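# Pour grains into the empty bowl, then return the bowl

## Task

Tip the grains out of the full bowl into the empty bowl with none spilled. Then set the bowl you poured from back down on its original spot, upright and flat on the counter, and let go of it completely.

## Robot and tools

Robot: two arms. left_arm carries a left hand and right_arm a right hand; the left hand is the mirror of the right. Base positions in the scene frame: left_arm (+0.004, +0.352, 0) m, right_arm (-0.027, -0.256, -0.002) m, each turned only slightly about z. A post stands fixed behind the arms. Loose objects may get a brief outside nudge now and then.

Frames. Scene frame: origin at table-top height, midway between the nominal bases, +z up, +x out over the table, left_arm on the +y side. Arm names do not match image sides. Reported hand poses (end_effector_position in metres, end_effector_quat_wxyz) and Hand target are in each arm's own base frame. They can be off by a few cm, more at long reach. Offsets you send are along the current Hand target's own axes.

Hand point: it rides with the palm, 0.15 m out from the wrist mounting face and 0.05 m in front of the palm. Its +z runs along the straight fingers, and +y points out of the palm. On the right hand +x points across the palm away from the thumb; on the left hand it points toward the thumb. Straight fingertips reach 0.06-0.07 m past the point along +z, 0.06 m behind it along -y. A wrist bracket on the little-finger side can strike things.

Row layout (shared by execute_actions and move): 28 numbers, each in [-1, 1], always giving both arms. The first 14 are left_arm, the last 14 right_arm. Each arm's 14 are ordered: dx, dy, dz, rx, ry, rz, thumb_turn, thumb_bend, index, middle, ring, little, force_limit, speed.
- dx..rz form an offset, not a pose. It is measured from that arm's Hand target at the start of the action or move. 1.0 equals 0.6 m for dx, dy, dz and 180 degrees for rx, ry, rz, which together form one rotation vector. Within an action every row counts from the same starting target. Sending the same offset again moves the arm further. Six zeros ask nothing new of the arm.
- Finger numbers are absolute targets. -1 means open/straight and +1 closed. For thumb_turn, -1 puts the thumb beside the palm and +1 in front of it.
- force_limit runs linearly from about 0 N at -1 to 10 N at +1 (15 N for the two thumb motors). speed rises from near zero at -1 to full at +0.48 and above. At full speed a finger's whole travel takes 0.49 s. For a gentle grip close at -0.94 or slower.
- No value means 'unchanged'. To keep a hand as it is, repeat the eight hand numbers of its last executed row. Before any row has been sent, use its hand_measured values plus hand_force_limit and hand_speed.

execute_actions: actions is a list of actions. Each action is up to 15 rows, one per 1/30 s step, and a short action holds its last row to step 15, so one action lasts 0.5 s. cameras picks images: ["all"], [] or camera names. By default you get images only when actions is empty.

move: target is one row or a list of up to 15 rows. Every row's offsets count from the same Hand targets, not from the previous row. speed is in m/s, from 0.002 to 4.3, default 0.25; turning is capped at twice that in rad/s. speed can be one number or one per target. blend, in metres, rounds corners in a list; the default 0 stops at each target. blocking=false returns after about 0.5 s while the move runs on. Paths are straight and avoid nothing. They are capped at 10 s, and the hand can lag or overshoot, especially near full stretch. The result adds a 'move:' line saying how it ended (done, off_target, moving, held, fault) and which limits acted (paced = pose clipped, held = steps withheld).

wait: seconds from 0 to 3600; it sends nothing new. stop: brakes a running move. zoom_image: camera (cam_high, cam_left_wrist, cam_right_wrist) and region [x0, y0, x1, y1] in pixels, at most 504 on each side. Only cameras in the newest images can be zoomed. show_instructions shows the reference pages. finished_scene (scene 1) ends the scene for good.

Result lines: Hand target is your last commanded pose after clipping, and the base for the next offsets. hand_measured, hand_stopped_by (moving, target, force, stalled, fault) and hand_load_n follow the six-motor order. In hand_load_n, positive means the finger is pushed open, and a value near 0 can mean the grip is lost. Joint velocities, torques and motor temperatures are also reported.

Control quirks: each step, orientation is clipped to within 40 degrees of the measured orientation. Hands often rest 1-3 cm, sometimes 5 cm, below the command, and may sag under load. To close that gap, send the remaining distance as an offset. A closed thumb with fingers grips objects about 0.035-0.065 m thick, and handles down to 0.025 m. Thumb tip against index pad can hold light things up to about 0.08 m. A motor only starts when its target changes by 0.002 or more. To squeeze harder, raise force_limit and send a more-closed target; to loosen, send a target more open than hand_measured.

Joint ranges (rad): waist ±2.880, shoulder 0 to 3.142, elbow 0 to 3.019, wrist pitch -1.693 to 1.571, wrist yaw ±1.571, wrist roll ±2.094.

Cameras: cam_high 504x504, cam_left_wrist and cam_right_wrist 672x504 (fisheye).

Avoid: spilling grains, dropping or releasing a moving bowl, and fast contacts or hard presses. Do not let the arms or hands touch each other, and never close one hand on the other's fingers. Do not hit the post or table hard. Do not push anything out of the work area. Avoid long stretched-out holds or pushing toward unreachable poses: motors warn at 85 °C and the arm collapses at 100 °C.

Each tool is called after "Call:" by a JSON object that holds its "op" and its "data", one argument or row to a line.

Reference images:

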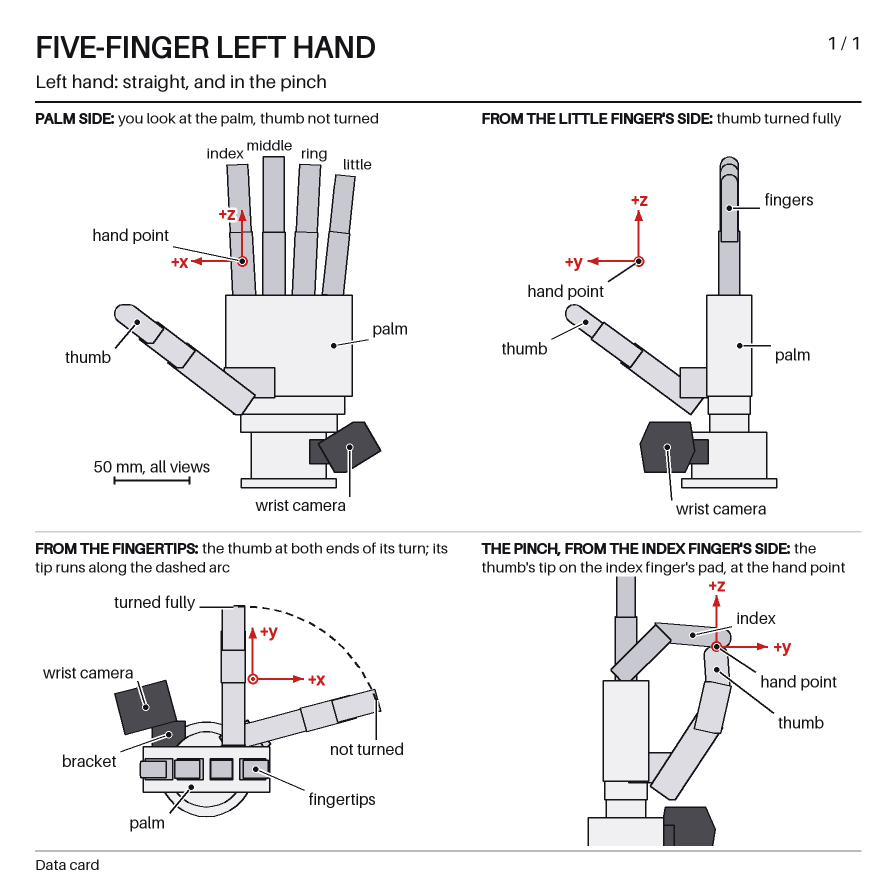

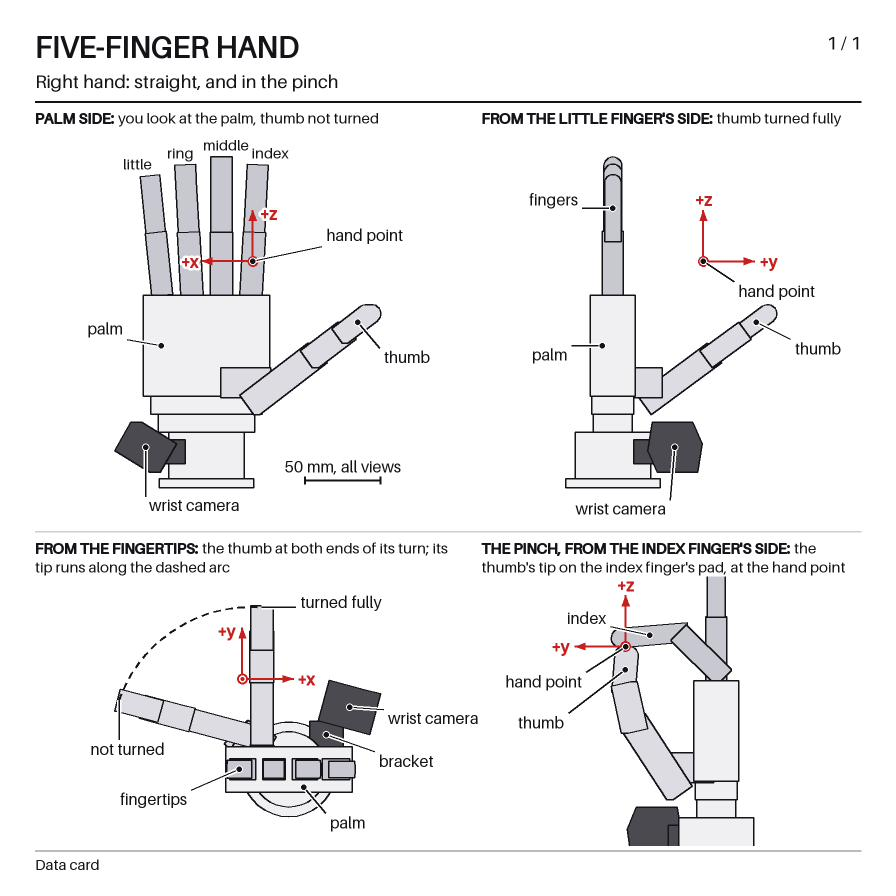

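## Session

Call:
{"op": "execute_actions", "data": {
  "actions": []
}}

Scene clock: 0.00 s.
left_arm: end_effector_position=(+0.3206, -0.2114, +0.3265) hand_measured=(-1.000, -1.000, -1.000, -1.000, -1.000, -1.000) hand_load_n=(+0.0, +0.0, +0.0, +0.0, +0.0, +0.0) hand_stopped_by=(target, target, target, target, target, target) hand_force_limit=0.00 hand_speed=-0.80 end_effector_quat_wxyz=(+0.574, +0.115, +0.733, +0.347) | right_arm: end_effector_position=(+0.5287, +0.2871, +0.2022) hand_measured=(-1.000, -1.000, -1.000, -1.000, -1.000, -1.000) hand_load_n=(+0.0, +0.0, +0.0, +0.0, +0.0, +0.0) hand_stopped_by=(target, target, target, target, target, target) hand_force_limit=0.00 hand_speed=-0.80 end_effector_quat_wxyz=(-0.007, -0.180, +0.984, -0.007)
Joint positions: left_arm=[-1.124 1.292 0.976 -0.723 -1.454 1.234] | right_arm=[0.403 1.84 1.825 -1.572 0.01 1.613]
Joint velocities: within noise
Joint torques (N m): no reading
Motor temperatures (°C): left_arm=[26 28 23 24 25 26] | right_arm=[25 22 24 25 23 24]
Heat: left arm: hottest shoulder 28 °C; right arm: hottest waist 25 °C.
Hand target: left_arm +0.3223, -0.2150, +0.3354; +0.580, +0.106, +0.733, +0.338 | right_arm +0.5331, +0.2890, +0.2032; -0.004, -0.180, +0.984, -0.006

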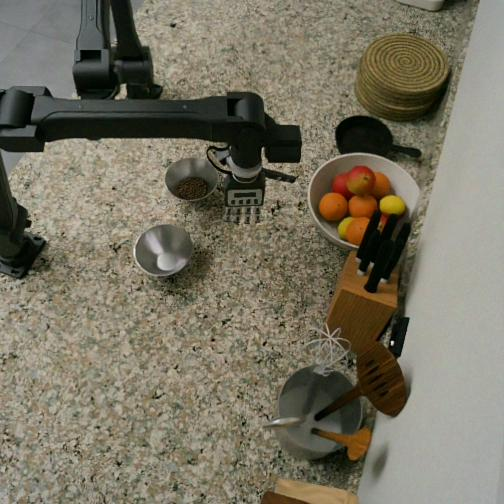

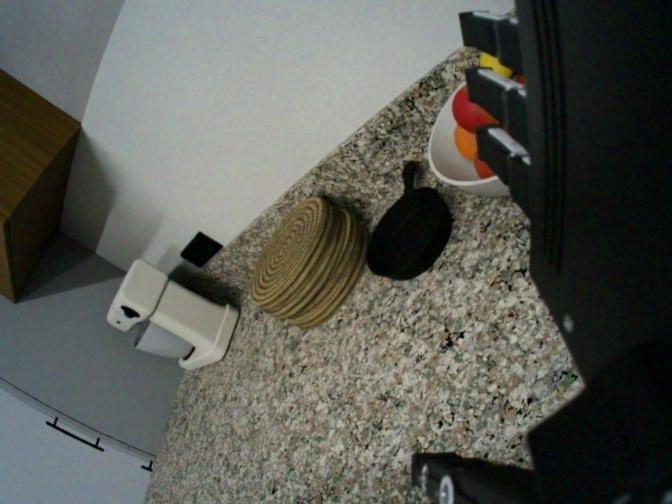

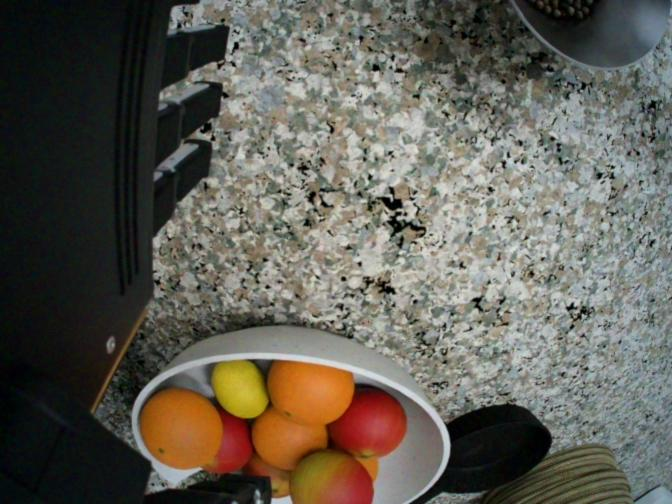

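Call:
{"op": "zoom_image", "data": {
  "camera": "cam_high",
  "region": [120, 80, 320, 280]
}}

Call:
{"op": "zoom_image", "data": {
  "camera": "cam_high",
  "region": [0, 0, 320, 300]
}}

Scaled by 2.520 from the camera's image (finer frame: 720x720).

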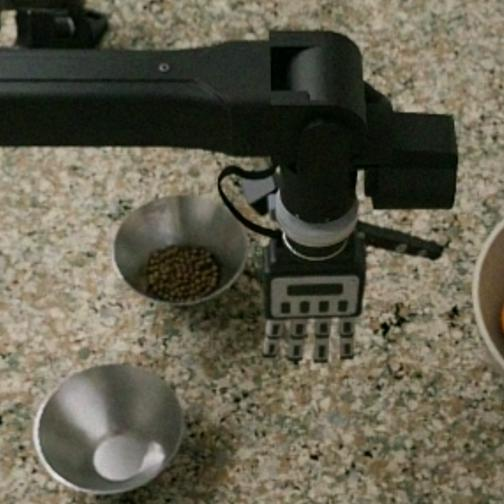

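Scaled by 1.575 from the camera's image (finer frame: 720x720).

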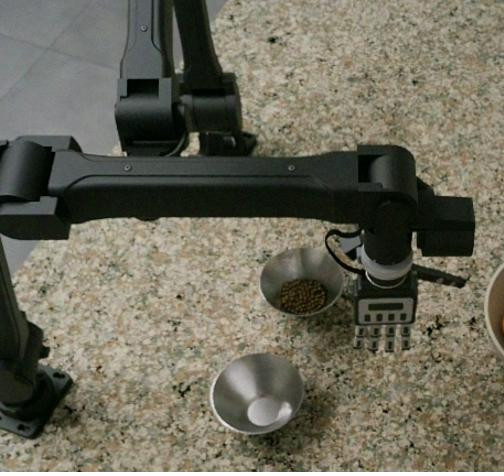

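Call:
{"op": "zoom_image", "data": {
  "camera": "cam_high",
  "region": [130, 150, 230, 290]
}}

Call:
{"op": "zoom_image", "data": {
  "camera": "cam_right_wrist",
  "region": [400, 0, 672, 200]
}}

Scaled by 3.600 from the camera's image (finer frame: 720x720).

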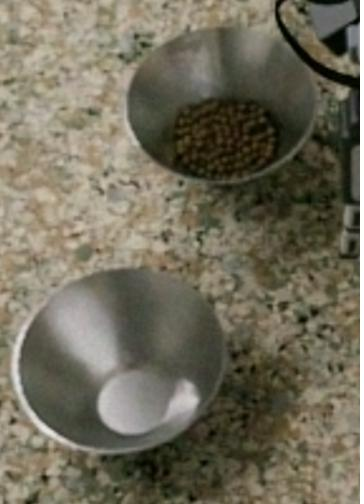

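Scaled by 1.853 from the camera's image (finer frame: 960x720).

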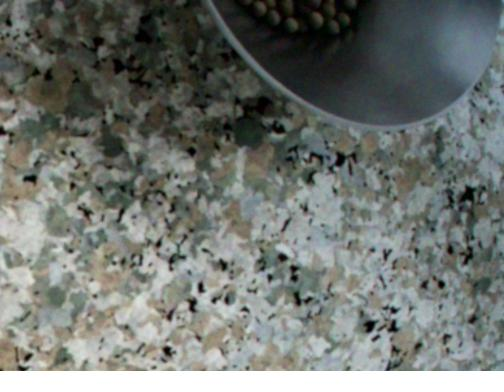

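Call:
{"op": "move", "data": {
  "target": [0,0,0,0,0,0,-1,-1,-1,-1,-1,-1,0,-0.8,0.477,-0.869,-0.078,0,0,0,-1,-1,-1,-1,-1,-1,0,-0.8],
  "speed": 0.3,
  "cameras": ["all"]
}}

Scene clock: 203.33 s.
left_arm: end_effector_position=(+0.3206, -0.2114, +0.3265) hand_measured=(-1.000, -1.000, -1.000, -1.000, -1.000, -1.000) hand_load_n=(+0.0, +0.0, +0.0, +0.0, +0.0, +0.0) hand_stopped_by=(target, target, target, target, target, target) hand_force_limit=0.00 hand_speed=-0.80 end_effector_quat_wxyz=(+0.574, +0.115, +0.733, +0.347) | right_arm: end_effector_position=(+0.4422, -0.2956, +0.2558) hand_measured=(-1.000, -1.000, -1.000, -1.000, -1.000, -1.000) hand_load_n=(+0.0, -0.5, +0.0, +0.0, +0.0, +0.0) hand_stopped_by=(target, target, target, target, target, target) hand_force_limit=0.00 hand_speed=-0.80 end_effector_quat_wxyz=(-0.005, -0.170, +0.985, -0.006)
Joint positions: left_arm=[-1.124 1.292 0.976 -0.723 -1.454 1.234] | right_arm=[-0.691 1.832 1.953 -1.689 0.016 0.539]
Joint torques (N m): left_arm=[0.85 -7.06 12.44 1.16 -0.66 0.02] | right_arm=[0.26 -14.27 11.04 -0.23 -0.2 -0.09]
Motor temperatures (°C): left_arm=[25 30 35 25 27 26] | right_arm=[25 26 31 24 23 24]
Heat: left arm: hottest elbow 35 °C; right arm: hottest elbow 31 °C.
Hand target: left_arm +0.3223, -0.2150, +0.3354; +0.580, +0.106, +0.733, +0.338 | right_arm +0.4501, -0.2993, +0.2581; -0.004, -0.180, +0.984, -0.006
Off the commanded pose: left_arm 0.010 m, 2 deg | right_arm 0.009 m, 1 deg.
joint sent to its limit (right arm) — joint 4 (wrist pitch), lower limit. The joint targets still meet the commanded pose.
move: done

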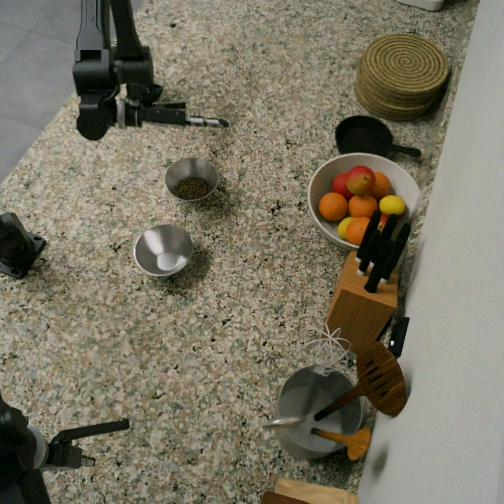

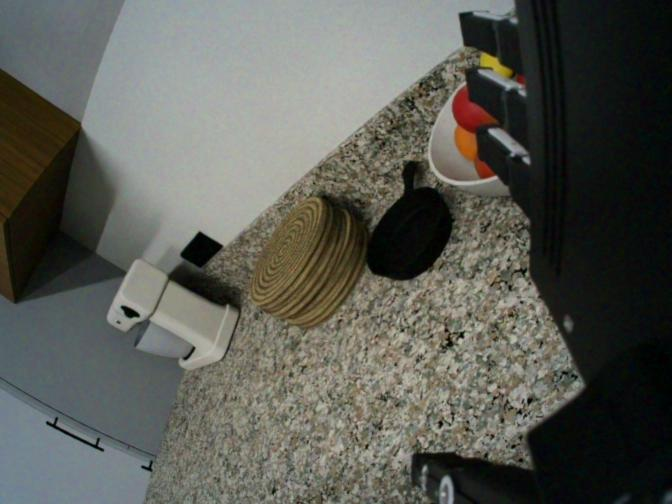

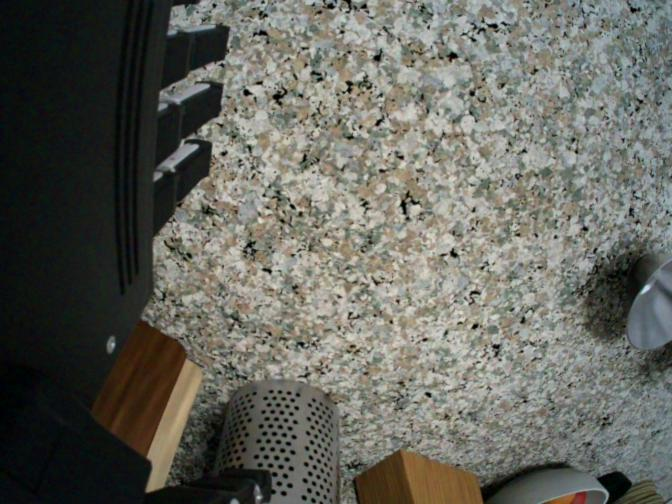

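Call:
{"op": "zoom_image", "data": {
  "camera": "cam_right_wrist",
  "region": [552, 220, 672, 380]
}}

Call:
{"op": "zoom_image", "data": {
  "camera": "cam_high",
  "region": [60, 60, 240, 290]
}}

Scaled by 3.150 from the camera's image (finer frame: 960x720).

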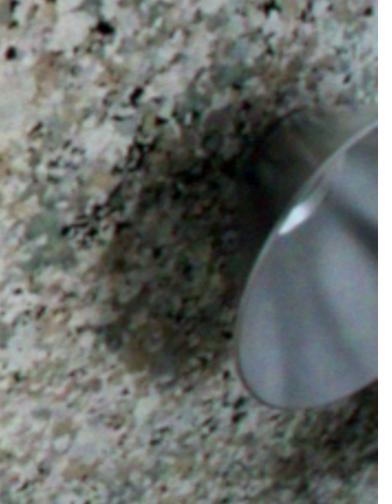

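Scaled by 2.191 from the camera's image (finer frame: 720x720).

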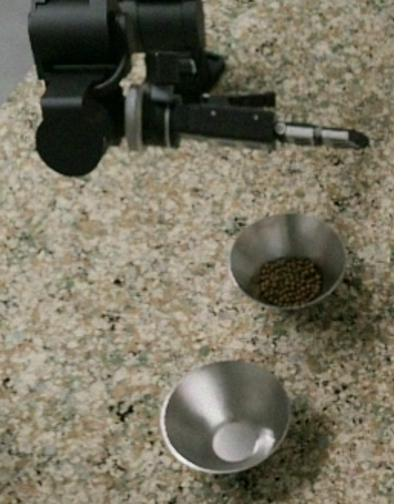

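Call:
{"op": "move", "data": {
  "target": [0.0145,-0.2208,-0.0587,0.3896,0.3529,-0.3722,1,-1,-0.5,-0.5,-0.5,-0.5,0,-0.3,0,0,0,0,0,0,-1,-1,-1,-1,-1,-1,0,-0.8],
  "speed": 0.4,
  "cameras": ["all"]
}}

Scene clock: 232.27 s.
left_arm: end_effector_position=(+0.3147, -0.3221, +0.2455) hand_measured=(+1.000, -1.000, -0.500, -0.500, -0.500, -0.500) hand_load_n=(+0.0, +0.0, +0.0, +0.0, +0.0, +0.0) hand_stopped_by=(target, target, target, target, target, target) hand_force_limit=0.00 hand_speed=-0.30 end_effector_quat_wxyz=(+0.074, -0.157, +0.889, -0.423) | right_arm: end_effector_position=(+0.4421, -0.2956, +0.2558) hand_measured=(-1.000, -1.000, -1.000, -1.000, -1.000, -1.000) hand_load_n=(+0.0, +0.0, +0.0, +0.0, +0.0, +0.0) hand_stopped_by=(target, target, target, target, target, target) hand_force_limit=0.00 hand_speed=-0.80 end_effector_quat_wxyz=(-0.005, -0.170, +0.985, -0.006)
Joint positions: left_arm=[-0.591 1.168 1.068 -0.689 0.478 0.431] | right_arm=[-0.691 1.832 1.953 -1.689 0.016 0.538]
Joint torques (N m): left_arm=[1.38 -6.48 11.33 2.58 0.33 -0.17] | right_arm=[0.26 -14.27 11.06 -0.2 -0.21 -0.11]
Heat: left arm: hottest elbow 36 °C; right arm: hottest elbow 34 °C.
Hand target: left_arm +0.3186, -0.3227, +0.2500; +0.079, -0.163, +0.884, -0.432 | right_arm +0.4501, -0.2993, +0.2581; -0.004, -0.180, +0.984, -0.006
Off the commanded pose: left_arm 0.006 m, 1 deg | right_arm 0.009 m, 1 deg.
joint sent to its limit (right arm) — joint 4 (wrist pitch), lower limit. The joint targets still meet the commanded pose.
move: done

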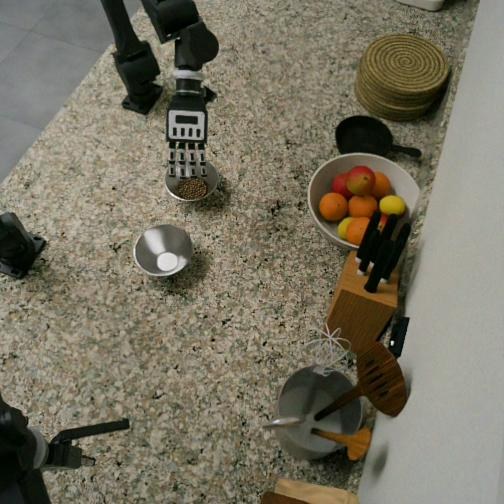

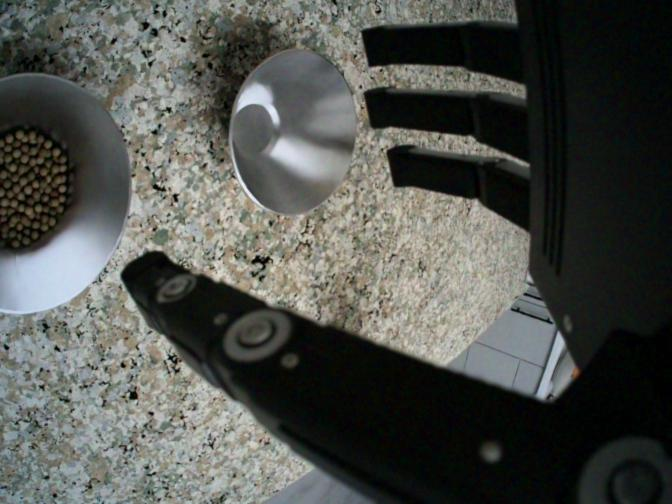

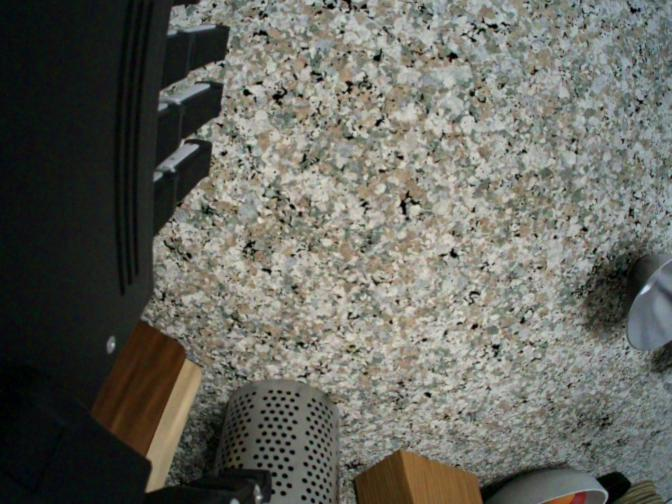

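Call:
{"op": "zoom_image", "data": {
  "camera": "cam_left_wrist",
  "region": [0, 30, 400, 330]
}}

Call:
{"op": "zoom_image", "data": {
  "camera": "cam_high",
  "region": [130, 30, 250, 290]
}}

Scaled by 1.260 from the camera's image (finer frame: 960x720).

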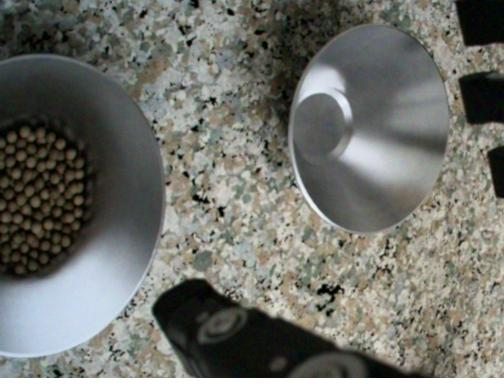

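Scaled by 1.938 from the camera's image (finer frame: 720x720).

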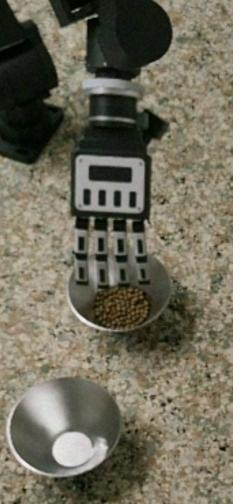

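Call:
{"op": "move", "data": {
  "target": [-0.0083,0.1707,0.1334,0,0,0,1,-1,-0.5,-0.5,-0.5,-0.5,0,-0.3,0,0,0,0,0,0,-1,-1,-1,-1,-1,-1,0,-0.8],
  "speed": 0.15,
  "cameras": ["cam_high","cam_left_wrist"]
}}

Scene clock: 286.10 s.
left_arm: end_effector_position=(+0.3170, -0.3203, +0.1203) hand_measured=(+1.000, -1.000, -0.500, -0.500, -0.500, -0.500) hand_load_n=(+0.0, +0.0, +0.0, +0.0, +0.0, +0.0) hand_stopped_by=(target, target, target, target, target, target) hand_force_limit=0.00 hand_speed=-0.30 end_effector_quat_wxyz=(+0.075, -0.158, +0.887, -0.427) | right_arm: end_effector_position=(+0.4421, -0.2956, +0.2558) hand_measured=(-1.000, -1.000, -1.000, -1.000, -1.000, -1.000) hand_load_n=(+0.0, +0.0, +0.0, +0.0, +0.0, +0.0) hand_stopped_by=(target, target, target, target, target, target) hand_force_limit=0.00 hand_speed=-0.80 end_effector_quat_wxyz=(-0.005, -0.170, +0.985, -0.006)
Joint positions: left_arm=[-0.581 1.268 0.802 -0.315 0.485 0.431] | right_arm=[-0.691 1.832 1.953 -1.689 0.016 0.538]
Joint torques (N m): left_arm=[1.49 -5.95 10.7 2.5 0.33 -0.09] | right_arm=[0.15 -14.33 11.03 -0.24 -0.2 -0.11]
Motor temperatures (°C): left_arm=[25 29 35 25 26 26] | right_arm=[25 25 36 24 23 24]
Heat: left arm: hottest elbow 35 °C; right arm: hottest elbow 36 °C.
Hand target: left_arm +0.3231, -0.3211, +0.1201; +0.079, -0.163, +0.884, -0.432 | right_arm +0.4501, -0.2993, +0.2581; -0.004, -0.180, +0.984, -0.006
Off the commanded pose: left_arm 0.006 m, 1 deg | right_arm 0.009 m, 1 deg.
joint sent to its limit (right arm) — joint 4 (wrist pitch), lower limit. The joint targets still meet the commanded pose.
move: done

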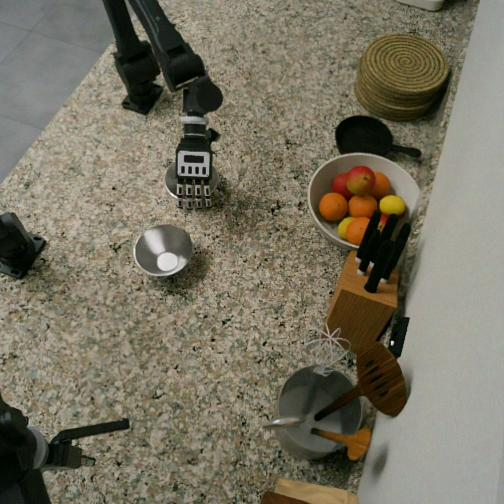

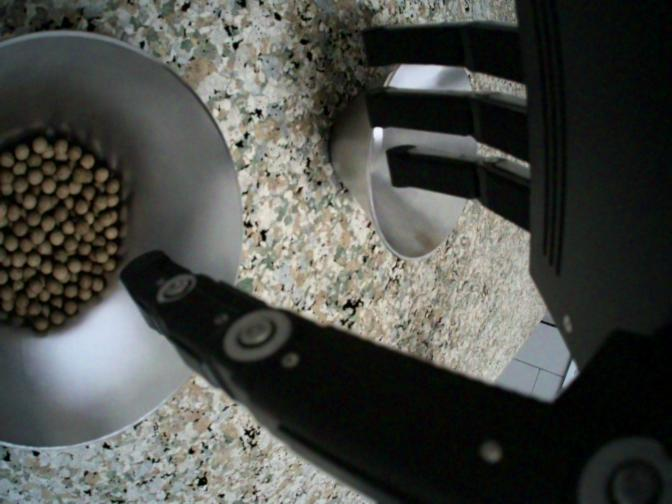

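Call:
{"op": "zoom_image", "data": {
  "camera": "cam_high",
  "region": [140, 110, 250, 240]
}}

Scaled by 3.877 from the camera's image (finer frame: 720x720).

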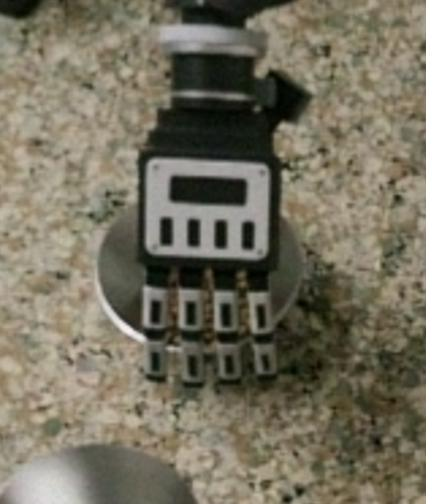

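Call:
{"op": "move", "data": {
  "target": [0,0.0525,0.041,0,0,0,1,-1,-0.5,-0.5,-0.5,-0.5,0,-0.3,0,0,0,0,0,0,-1,-1,-1,-1,-1,-1,0,-0.8],
  "speed": 0.1,
  "cameras": ["cam_high","cam_left_wrist"]
}}

Call:
{"op": "zoom_image", "data": {
  "camera": "cam_high",
  "region": [140, 110, 250, 240]
}}

Scene clock: 324.90 s.
left_arm: end_effector_position=(+0.3174, -0.3205, +0.0808) hand_measured=(+1.000, -1.000, -0.500, -0.500, -0.500, -0.500) hand_load_n=(+0.0, +0.5, +0.0, +0.0, +0.0, +0.0) hand_stopped_by=(target, target, target, target, target, target) hand_force_limit=0.00 hand_speed=-0.30 end_effector_quat_wxyz=(+0.076, -0.158, +0.887, -0.428) | right_arm: end_effector_position=(+0.4421, -0.2956, +0.2558) hand_measured=(-1.000, -1.000, -1.000, -1.000, -1.000, -1.000) hand_load_n=(+0.0, +0.0, +0.5, +0.0, +0.0, +0.0) hand_stopped_by=(target, target, target, target, target, target) hand_force_limit=0.00 hand_speed=-0.80 end_effector_quat_wxyz=(-0.005, -0.170, +0.985, -0.006)
Joint positions: left_arm=[-0.581 1.332 0.739 -0.187 0.485 0.431] | right_arm=[-0.691 1.832 1.953 -1.689 0.016 0.538]
Joint torques (N m): left_arm=[1.44 -6.3 10.07 2.63 0.32 -0.09] | right_arm=[0.21 -14.33 11.04 -0.25 -0.21 -0.11]
Heat: left arm: hottest elbow 35 °C; right arm: hottest elbow 37 °C.
Hand target: left_arm +0.3230, -0.3211, +0.0801; +0.079, -0.163, +0.884, -0.432 | right_arm +0.4501, -0.2993, +0.2581; -0.004, -0.180, +0.984, -0.006
Off the commanded pose: left_arm 0.006 m, 1 deg | right_arm 0.009 m, 1 deg.
joint sent to its limit (right arm) — joint 4 (wrist pitch), lower limit. The joint targets still meet the commanded pose.
move: done

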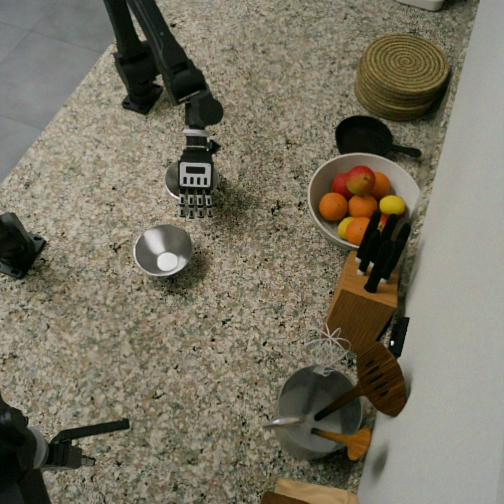

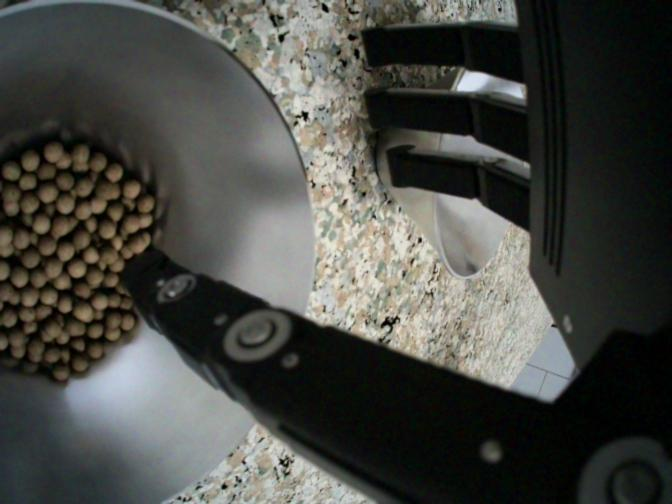

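Scaled by 3.877 from the camera's image (finer frame: 720x720).

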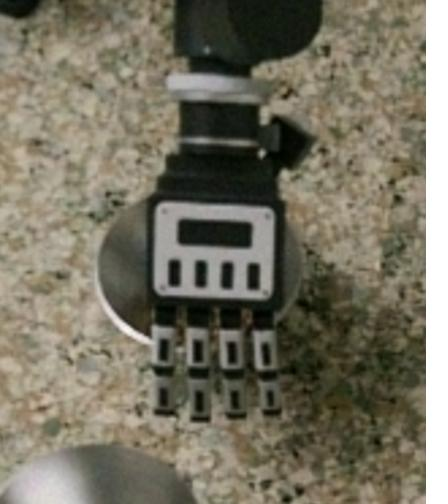

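Call:
{"op": "move", "data": {
  "target": [-0.0083,0.0555,0.0372,0,0,0,1,-1,-0.5,-0.5,-0.5,-0.5,0,-0.3,0,0,0,0,0,0,-1,-1,-1,-1,-1,-1,0,-0.8],
  "speed": 0.06,
  "cameras": ["cam_high","cam_left_wrist"]
}}

Call:
{"op": "zoom_image", "data": {
  "camera": "cam_high",
  "region": [140, 110, 250, 240]
}}

Scene clock: 349.23 s.
left_arm: end_effector_position=(+0.3218, -0.3177, +0.0437) hand_measured=(+1.000, -1.000, -0.500, -0.500, -0.500, -0.500) hand_load_n=(+0.0, +0.0, -0.5, +0.0, +0.0, +0.0) hand_stopped_by=(target, target, target, target, target, target) hand_force_limit=0.00 hand_speed=-0.30 end_effector_quat_wxyz=(+0.075, -0.163, +0.885, -0.430) | right_arm: end_effector_position=(+0.4421, -0.2956, +0.2558) hand_measured=(-1.000, -1.000, -1.000, -1.000, -1.000, -1.000) hand_load_n=(+0.0, +0.0, +0.0, +0.0, +0.0, +0.0) hand_stopped_by=(target, target, target, target, target, target) hand_force_limit=0.00 hand_speed=-0.80 end_effector_quat_wxyz=(-0.005, -0.170, +0.985, -0.006)
Joint positions: left_arm=[-0.567 1.413 0.692 -0.059 0.495 0.431] | right_arm=[-0.691 1.832 1.953 -1.689 0.016 0.538]
Joint torques (N m): left_arm=[1.49 -6.53 9.09 2.5 0.34 0.05] | right_arm=[0.21 -14.39 11.04 -0.25 -0.2 -0.11]
Heat: left arm: hottest elbow 35 °C; right arm: hottest elbow 37 °C.
Hand target: left_arm +0.3265, -0.3167, +0.0401; +0.078, -0.163, +0.884, -0.432 | right_arm +0.4501, -0.2993, +0.2581; -0.004, -0.180, +0.984, -0.006
Off the commanded pose: left_arm 0.006 m, 0 deg | right_arm 0.009 m, 1 deg.
joint sent to its limit (right arm) — joint 4 (wrist pitch), lower limit. The joint targets still meet the commanded pose.
move: done

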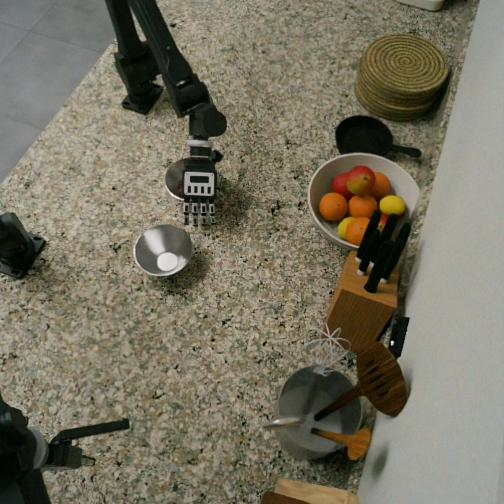

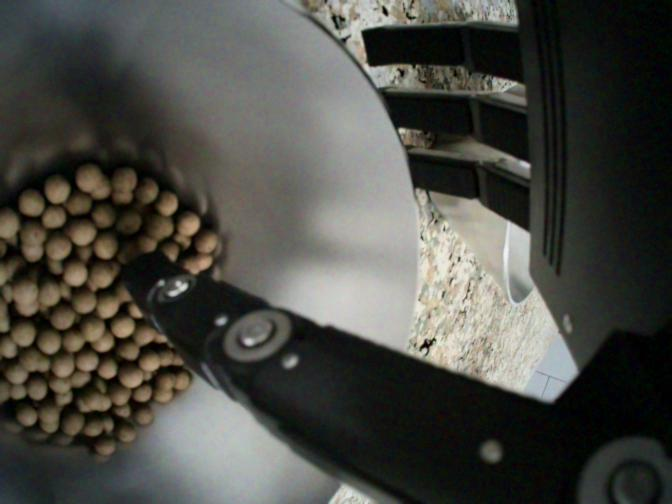

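Scaled by 3.877 from the camera's image (finer frame: 720x720).

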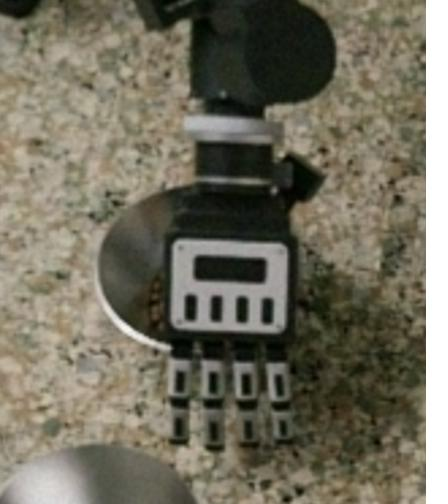

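Call:
{"op": "move", "data": {
  "target": [0,0,0,0,0,0,1,-1,-0.1,-0.1,-0.05,-0.3,-0.6,-0.9,0,0,0,0,0,0,-1,-1,-1,-1,-1,-1,0,-0.8],
  "cameras": ["cam_high","cam_left_wrist"]
}}

Scene clock: 358.63 s.
left_arm: end_effector_position=(+0.3218, -0.3177, +0.0437) hand_measured=(+1.000, -1.000, -0.100, -0.100, -0.050, -0.300) hand_load_n=(+0.0, +0.0, +0.0, +0.0, +0.0, +0.0) hand_stopped_by=(target, target, target, target, target, target) hand_force_limit=-0.60 hand_speed=-0.90 end_effector_quat_wxyz=(+0.075, -0.163, +0.885, -0.430) | right_arm: end_effector_position=(+0.4421, -0.2956, +0.2558) hand_measured=(-1.000, -1.000, -1.000, -1.000, -1.000, -1.000) hand_load_n=(+0.0, +0.0, +0.0, +0.0, +0.0, -0.5) hand_stopped_by=(target, target, target, target, target, target) hand_force_limit=0.00 hand_speed=-0.80 end_effector_quat_wxyz=(-0.005, -0.170, +0.985, -0.006)
Joint positions: left_arm=[-0.567 1.413 0.692 -0.059 0.495 0.431] | right_arm=[-0.691 1.832 1.953 -1.689 0.016 0.538]
Joint torques (N m): left_arm=[1.49 -6.48 9.09 2.59 0.33 0.05] | right_arm=[0.09 -14.27 11.03 -0.24 -0.2 -0.12]
Heat: left arm: hottest elbow 35 °C; right arm: hottest elbow 37 °C.
Hand target: left_arm +0.3265, -0.3167, +0.0400; +0.078, -0.163, +0.884, -0.432 | right_arm +0.4501, -0.2993, +0.2581; -0.004, -0.180, +0.984, -0.006
Off the commanded pose: left_arm 0.006 m, 0 deg | right_arm 0.009 m, 1 deg.
joint sent to its limit (right arm) — joint 4 (wrist pitch), lower limit. The joint targets still meet the commanded pose.
move: done

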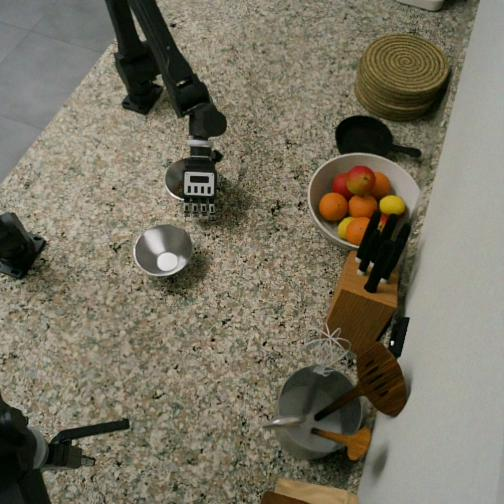

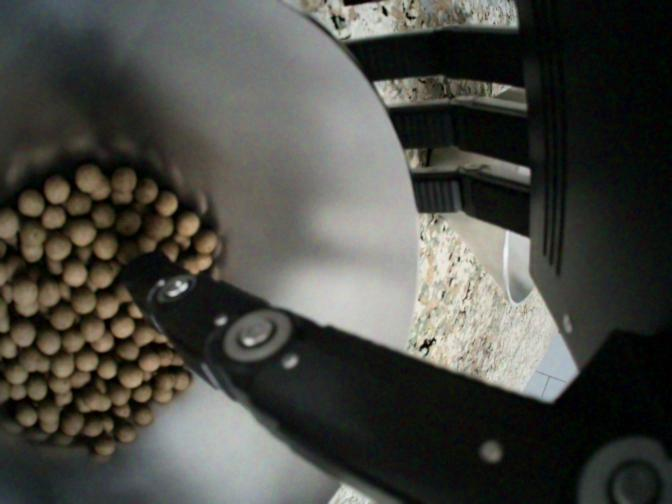

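Call:
{"op": "move", "data": {
  "target": [0,0,0,0,0,0,1,-0.3,-0.1,-0.1,-0.05,-0.3,-0.7,-0.85,0,0,0,0,0,0,-1,-1,-1,-1,-1,-1,0,-0.8],
  "cameras": ["cam_left_wrist"]
}}

Scene clock: 364.63 s.
left_arm: end_effector_position=(+0.3209, -0.3168, +0.0426) hand_measured=(+1.000, -0.300, -0.100, -0.100, -0.050, -0.300) hand_load_n=(+0.5, +1.0, +0.0, +0.0, +0.0, +0.0) hand_stopped_by=(target, target, target, target, target, target) hand_force_limit=-0.70 hand_speed=-0.85 end_effector_quat_wxyz=(+0.074, -0.163, +0.885, -0.429) | right_arm: end_effector_position=(+0.4421, -0.2956, +0.2558) hand_measured=(-1.000, -1.000, -1.000, -1.000, -1.000, -1.000) hand_load_n=(+0.0, +0.0, +0.0, +0.0, +0.0, +0.0) hand_stopped_by=(target, target, target, target, target, target) hand_force_limit=0.00 hand_speed=-0.80 end_effector_quat_wxyz=(-0.005, -0.170, +0.985, -0.006)
Joint positions: left_arm=[-0.566 1.413 0.69 -0.059 0.496 0.431] | right_arm=[-0.691 1.832 1.953 -1.689 0.016 0.538]
Joint torques (N m): left_arm=[1.38 -6.48 9.32 2.61 0.33 0.05] | right_arm=[0.21 -14.27 11.04 -0.23 -0.19 -0.11]
Heat: left arm: hottest elbow 34 °C; right arm: hottest elbow 38 °C.
Hand target: left_arm +0.3265, -0.3167, +0.0401; +0.078, -0.163, +0.884, -0.432 | right_arm +0.4501, -0.2993, +0.2581; -0.004, -0.180, +0.984, -0.006
Off the commanded pose: left_arm 0.006 m, 1 deg | right_arm 0.009 m, 1 deg.
joint sent to its limit (right arm) — joint 4 (wrist pitch), lower limit. The joint targets still meet the commanded pose.
move: done

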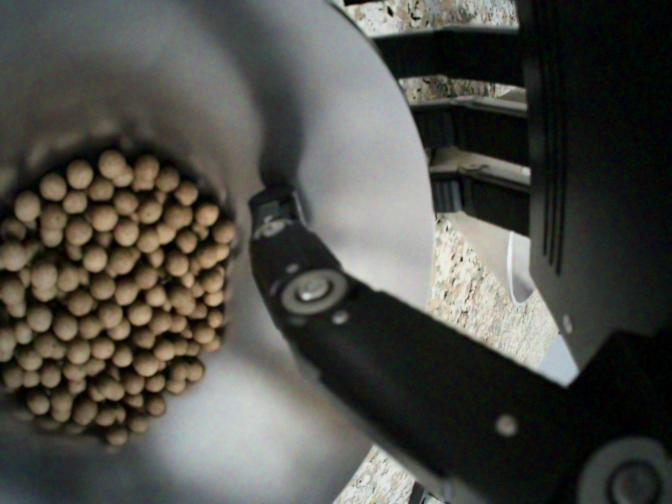

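Call:
{"op": "move", "data": {
  "target": [0,0,0,0,0,0,1,-0.05,-0.1,-0.1,-0.05,-0.3,-0.7,-0.88,0,0,0,0,0,0,-1,-1,-1,-1,-1,-1,0,-0.8],
  "cameras": ["cam_left_wrist","cam_high"]
}}

Scene clock: 375.07 s.
left_arm: end_effector_position=(+0.3209, -0.3168, +0.0426) hand_measured=(+1.000, -0.050, -0.100, -0.100, -0.050, -0.300) hand_load_n=(+0.0, +1.0, +0.0, -0.5, +0.0, +0.0) hand_stopped_by=(target, target, target, target, target, target) hand_force_limit=-0.70 hand_speed=-0.88 end_effector_quat_wxyz=(+0.074, -0.163, +0.885, -0.429) | right_arm: end_effector_position=(+0.4421, -0.2956, +0.2558) hand_measured=(-1.000, -1.000, -1.000, -1.000, -1.000, -1.000) hand_load_n=(+0.0, +0.0, +0.0, +0.0, +0.0, +0.0) hand_stopped_by=(target, target, target, target, target, target) hand_force_limit=0.00 hand_speed=-0.80 end_effector_quat_wxyz=(-0.005, -0.170, +0.985, -0.006)
Joint positions: left_arm=[-0.566 1.413 0.69 -0.059 0.496 0.431] | right_arm=[-0.691 1.832 1.953 -1.689 0.016 0.538]
Joint torques (N m): left_arm=[1.38 -6.53 9.32 2.61 0.33 0.05] | right_arm=[0.15 -14.27 11.06 -0.23 -0.2 -0.11]
Heat: left arm: hottest elbow 34 °C; right arm: hottest elbow 38 °C.
Hand target: left_arm +0.3265, -0.3168, +0.0401; +0.078, -0.163, +0.884, -0.432 | right_arm +0.4501, -0.2993, +0.2581; -0.004, -0.180, +0.984, -0.006
Off the commanded pose: left_arm 0.006 m, 1 deg | right_arm 0.009 m, 1 deg.
joint sent to its limit (right arm) — joint 4 (wrist pitch), lower limit. The joint targets still meet the commanded pose.
move: done
Images, in order (width x height): cam_high 504x504, cam_left_wrist 672x504.

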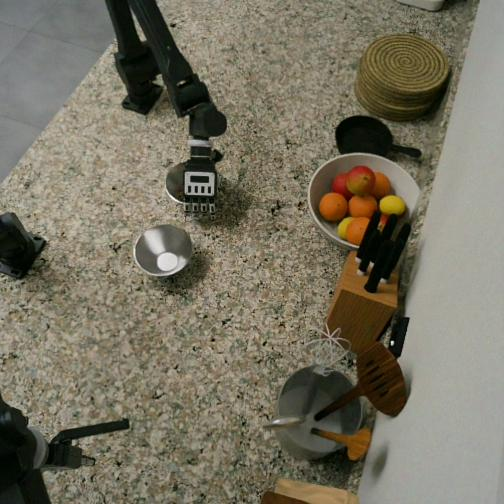

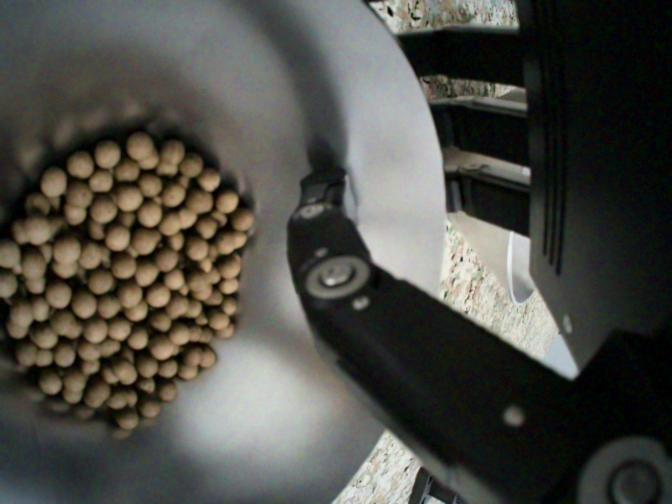

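Call:
{"op": "move", "data": {
  "target": [0,0,0,0,0,0,1,-0.05,0.3,0.3,0.35,-0.3,-0.5,-0.9,0,0,0,0,0,0,-1,-1,-1,-1,-1,-1,0,-0.8],
  "cameras": ["cam_left_wrist","cam_high"]
}}

Scene clock: 380.17 s.
left_arm: end_effector_position=(+0.3208, -0.3168, +0.0421) hand_measured=(+1.000, -0.050, +0.206, +0.196, +0.302, -0.300) hand_load_n=(+0.0, +1.5, +2.0, +1.5, +2.5, +0.0) hand_stopped_by=(target, target, force, force, force, target) hand_force_limit=-0.50 hand_speed=-0.90 end_effector_quat_wxyz=(+0.074, -0.163, +0.885, -0.429) | right_arm: end_effector_position=(+0.4421, -0.2956, +0.2558) hand_measured=(-1.000, -1.000, -1.000, -1.000, -1.000, -1.000) hand_load_n=(+0.0, +0.0, +0.0, +0.0, +0.0, +0.0) hand_stopped_by=(target, target, target, target, target, target) hand_force_limit=0.00 hand_speed=-0.80 end_effector_quat_wxyz=(-0.005, -0.170, +0.985, -0.006)
Joint positions: left_arm=[-0.566 1.414 0.69 -0.059 0.496 0.431] | right_arm=[-0.691 1.832 1.953 -1.689 0.016 0.538]
Joint torques (N m): left_arm=[1.38 -6.59 9.31 2.61 0.32 0.05] | right_arm=[0.26 -14.33 11.06 -0.25 -0.19 -0.11]
Heat: left arm: hottest elbow 34 °C; right arm: hottest elbow 38 °C.
Hand target: left_arm +0.3265, -0.3167, +0.0401; +0.078, -0.163, +0.884, -0.432 | right_arm +0.4501, -0.2993, +0.2581; -0.004, -0.180, +0.984, -0.006
Off the commanded pose: left_arm 0.006 m, 1 deg | right_arm 0.009 m, 1 deg.
joint sent to its limit (right arm) — joint 4 (wrist pitch), lower limit. The joint targets still meet the commanded pose.
move: done
Images, in order (width x height): cam_high 504x504, cam_left_wrist 672x504.

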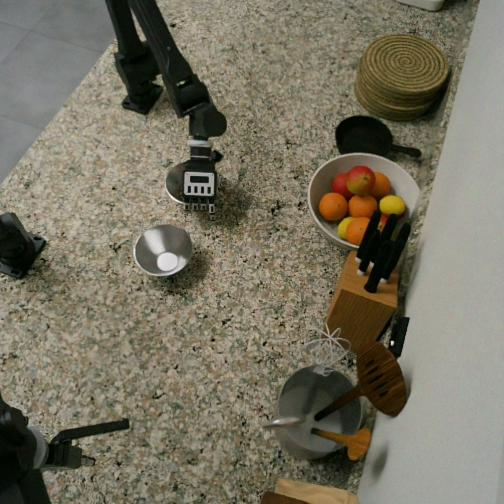

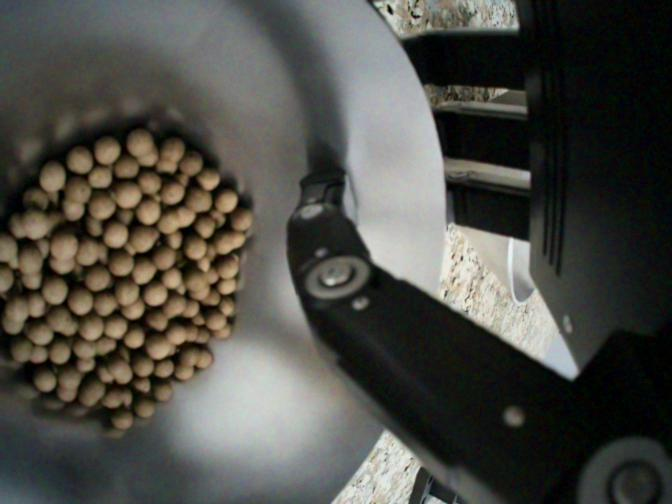

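Call:
{"op": "move", "data": {
  "target": [
    [0,0,0,0,0,0,1,-0.05,0.0,0.0,0.05,-0.3,-0.5,-0.8,0,0,0,0,0,0,-1,-1,-1,-1,-1,-1,0,-0.8],
    [0,0,0,0,0,0,1,0.25,0.0,0.0,0.05,-0.3,-0.5,-0.85,0,0,0,0,0,0,-1,-1,-1,-1,-1,-1,0,-0.8]
  ],
  "cameras": ["cam_left_wrist","cam_high"]
}}

Scene clock: 392.30 s.
left_arm: end_effector_position=(+0.3209, -0.3167, +0.0421) hand_measured=(+1.000, +0.250, +0.000, +0.000, +0.050, -0.300) hand_load_n=(+0.5, +1.0, +0.0, +0.0, +0.0, +0.0) hand_stopped_by=(target, target, target, target, target, target) hand_force_limit=-0.50 hand_speed=-0.85 end_effector_quat_wxyz=(+0.074, -0.164, +0.885, -0.429) | right_arm: end_effector_position=(+0.4421, -0.2956, +0.2558) hand_measured=(-1.000, -1.000, -1.000, -1.000, -1.000, -1.000) hand_load_n=(+0.0, +0.0, +0.0, +0.0, +0.0, +0.0) hand_stopped_by=(target, target, target, target, target, target) hand_force_limit=0.00 hand_speed=-0.80 end_effector_quat_wxyz=(-0.005, -0.170, +0.985, -0.006)
Joint positions: left_arm=[-0.565 1.414 0.69 -0.059 0.496 0.431] | right_arm=[-0.691 1.832 1.953 -1.689 0.016 0.538]
Joint torques (N m): left_arm=[1.38 -6.59 9.31 2.59 0.31 0.05] | right_arm=[0.21 -14.27 11.06 -0.25 -0.2 -0.11]
Heat: left arm: hottest elbow 33 °C; right arm: hottest elbow 38 °C.
Hand target: left_arm +0.3266, -0.3166, +0.0401; +0.079, -0.163, +0.884, -0.432 | right_arm +0.4501, -0.2993, +0.2581; -0.004, -0.180, +0.984, -0.006
Off the commanded pose: left_arm 0.006 m, 1 deg | right_arm 0.009 m, 1 deg.
joint sent to its limit (right arm) — joint 4 (wrist pitch), lower limit. The joint targets still meet the commanded pose.
move: done
Images, in order (width x height): cam_high 504x504, cam_left_wrist 672x504.

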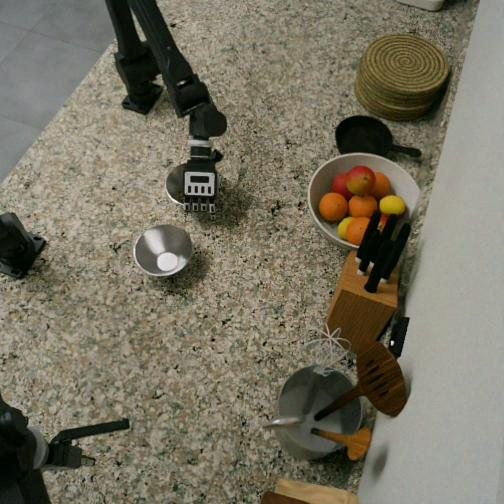

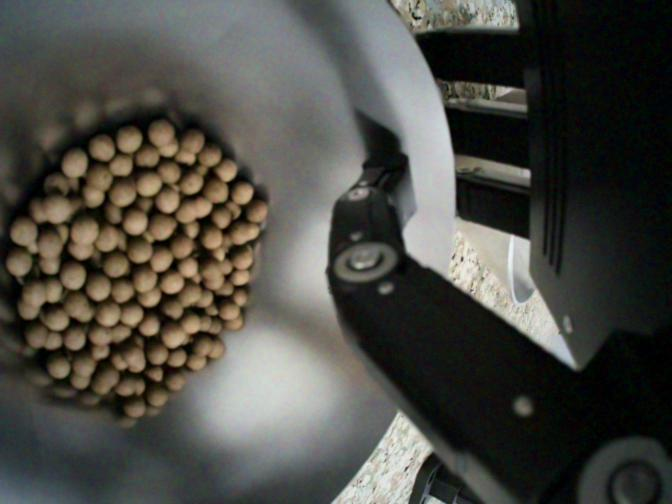

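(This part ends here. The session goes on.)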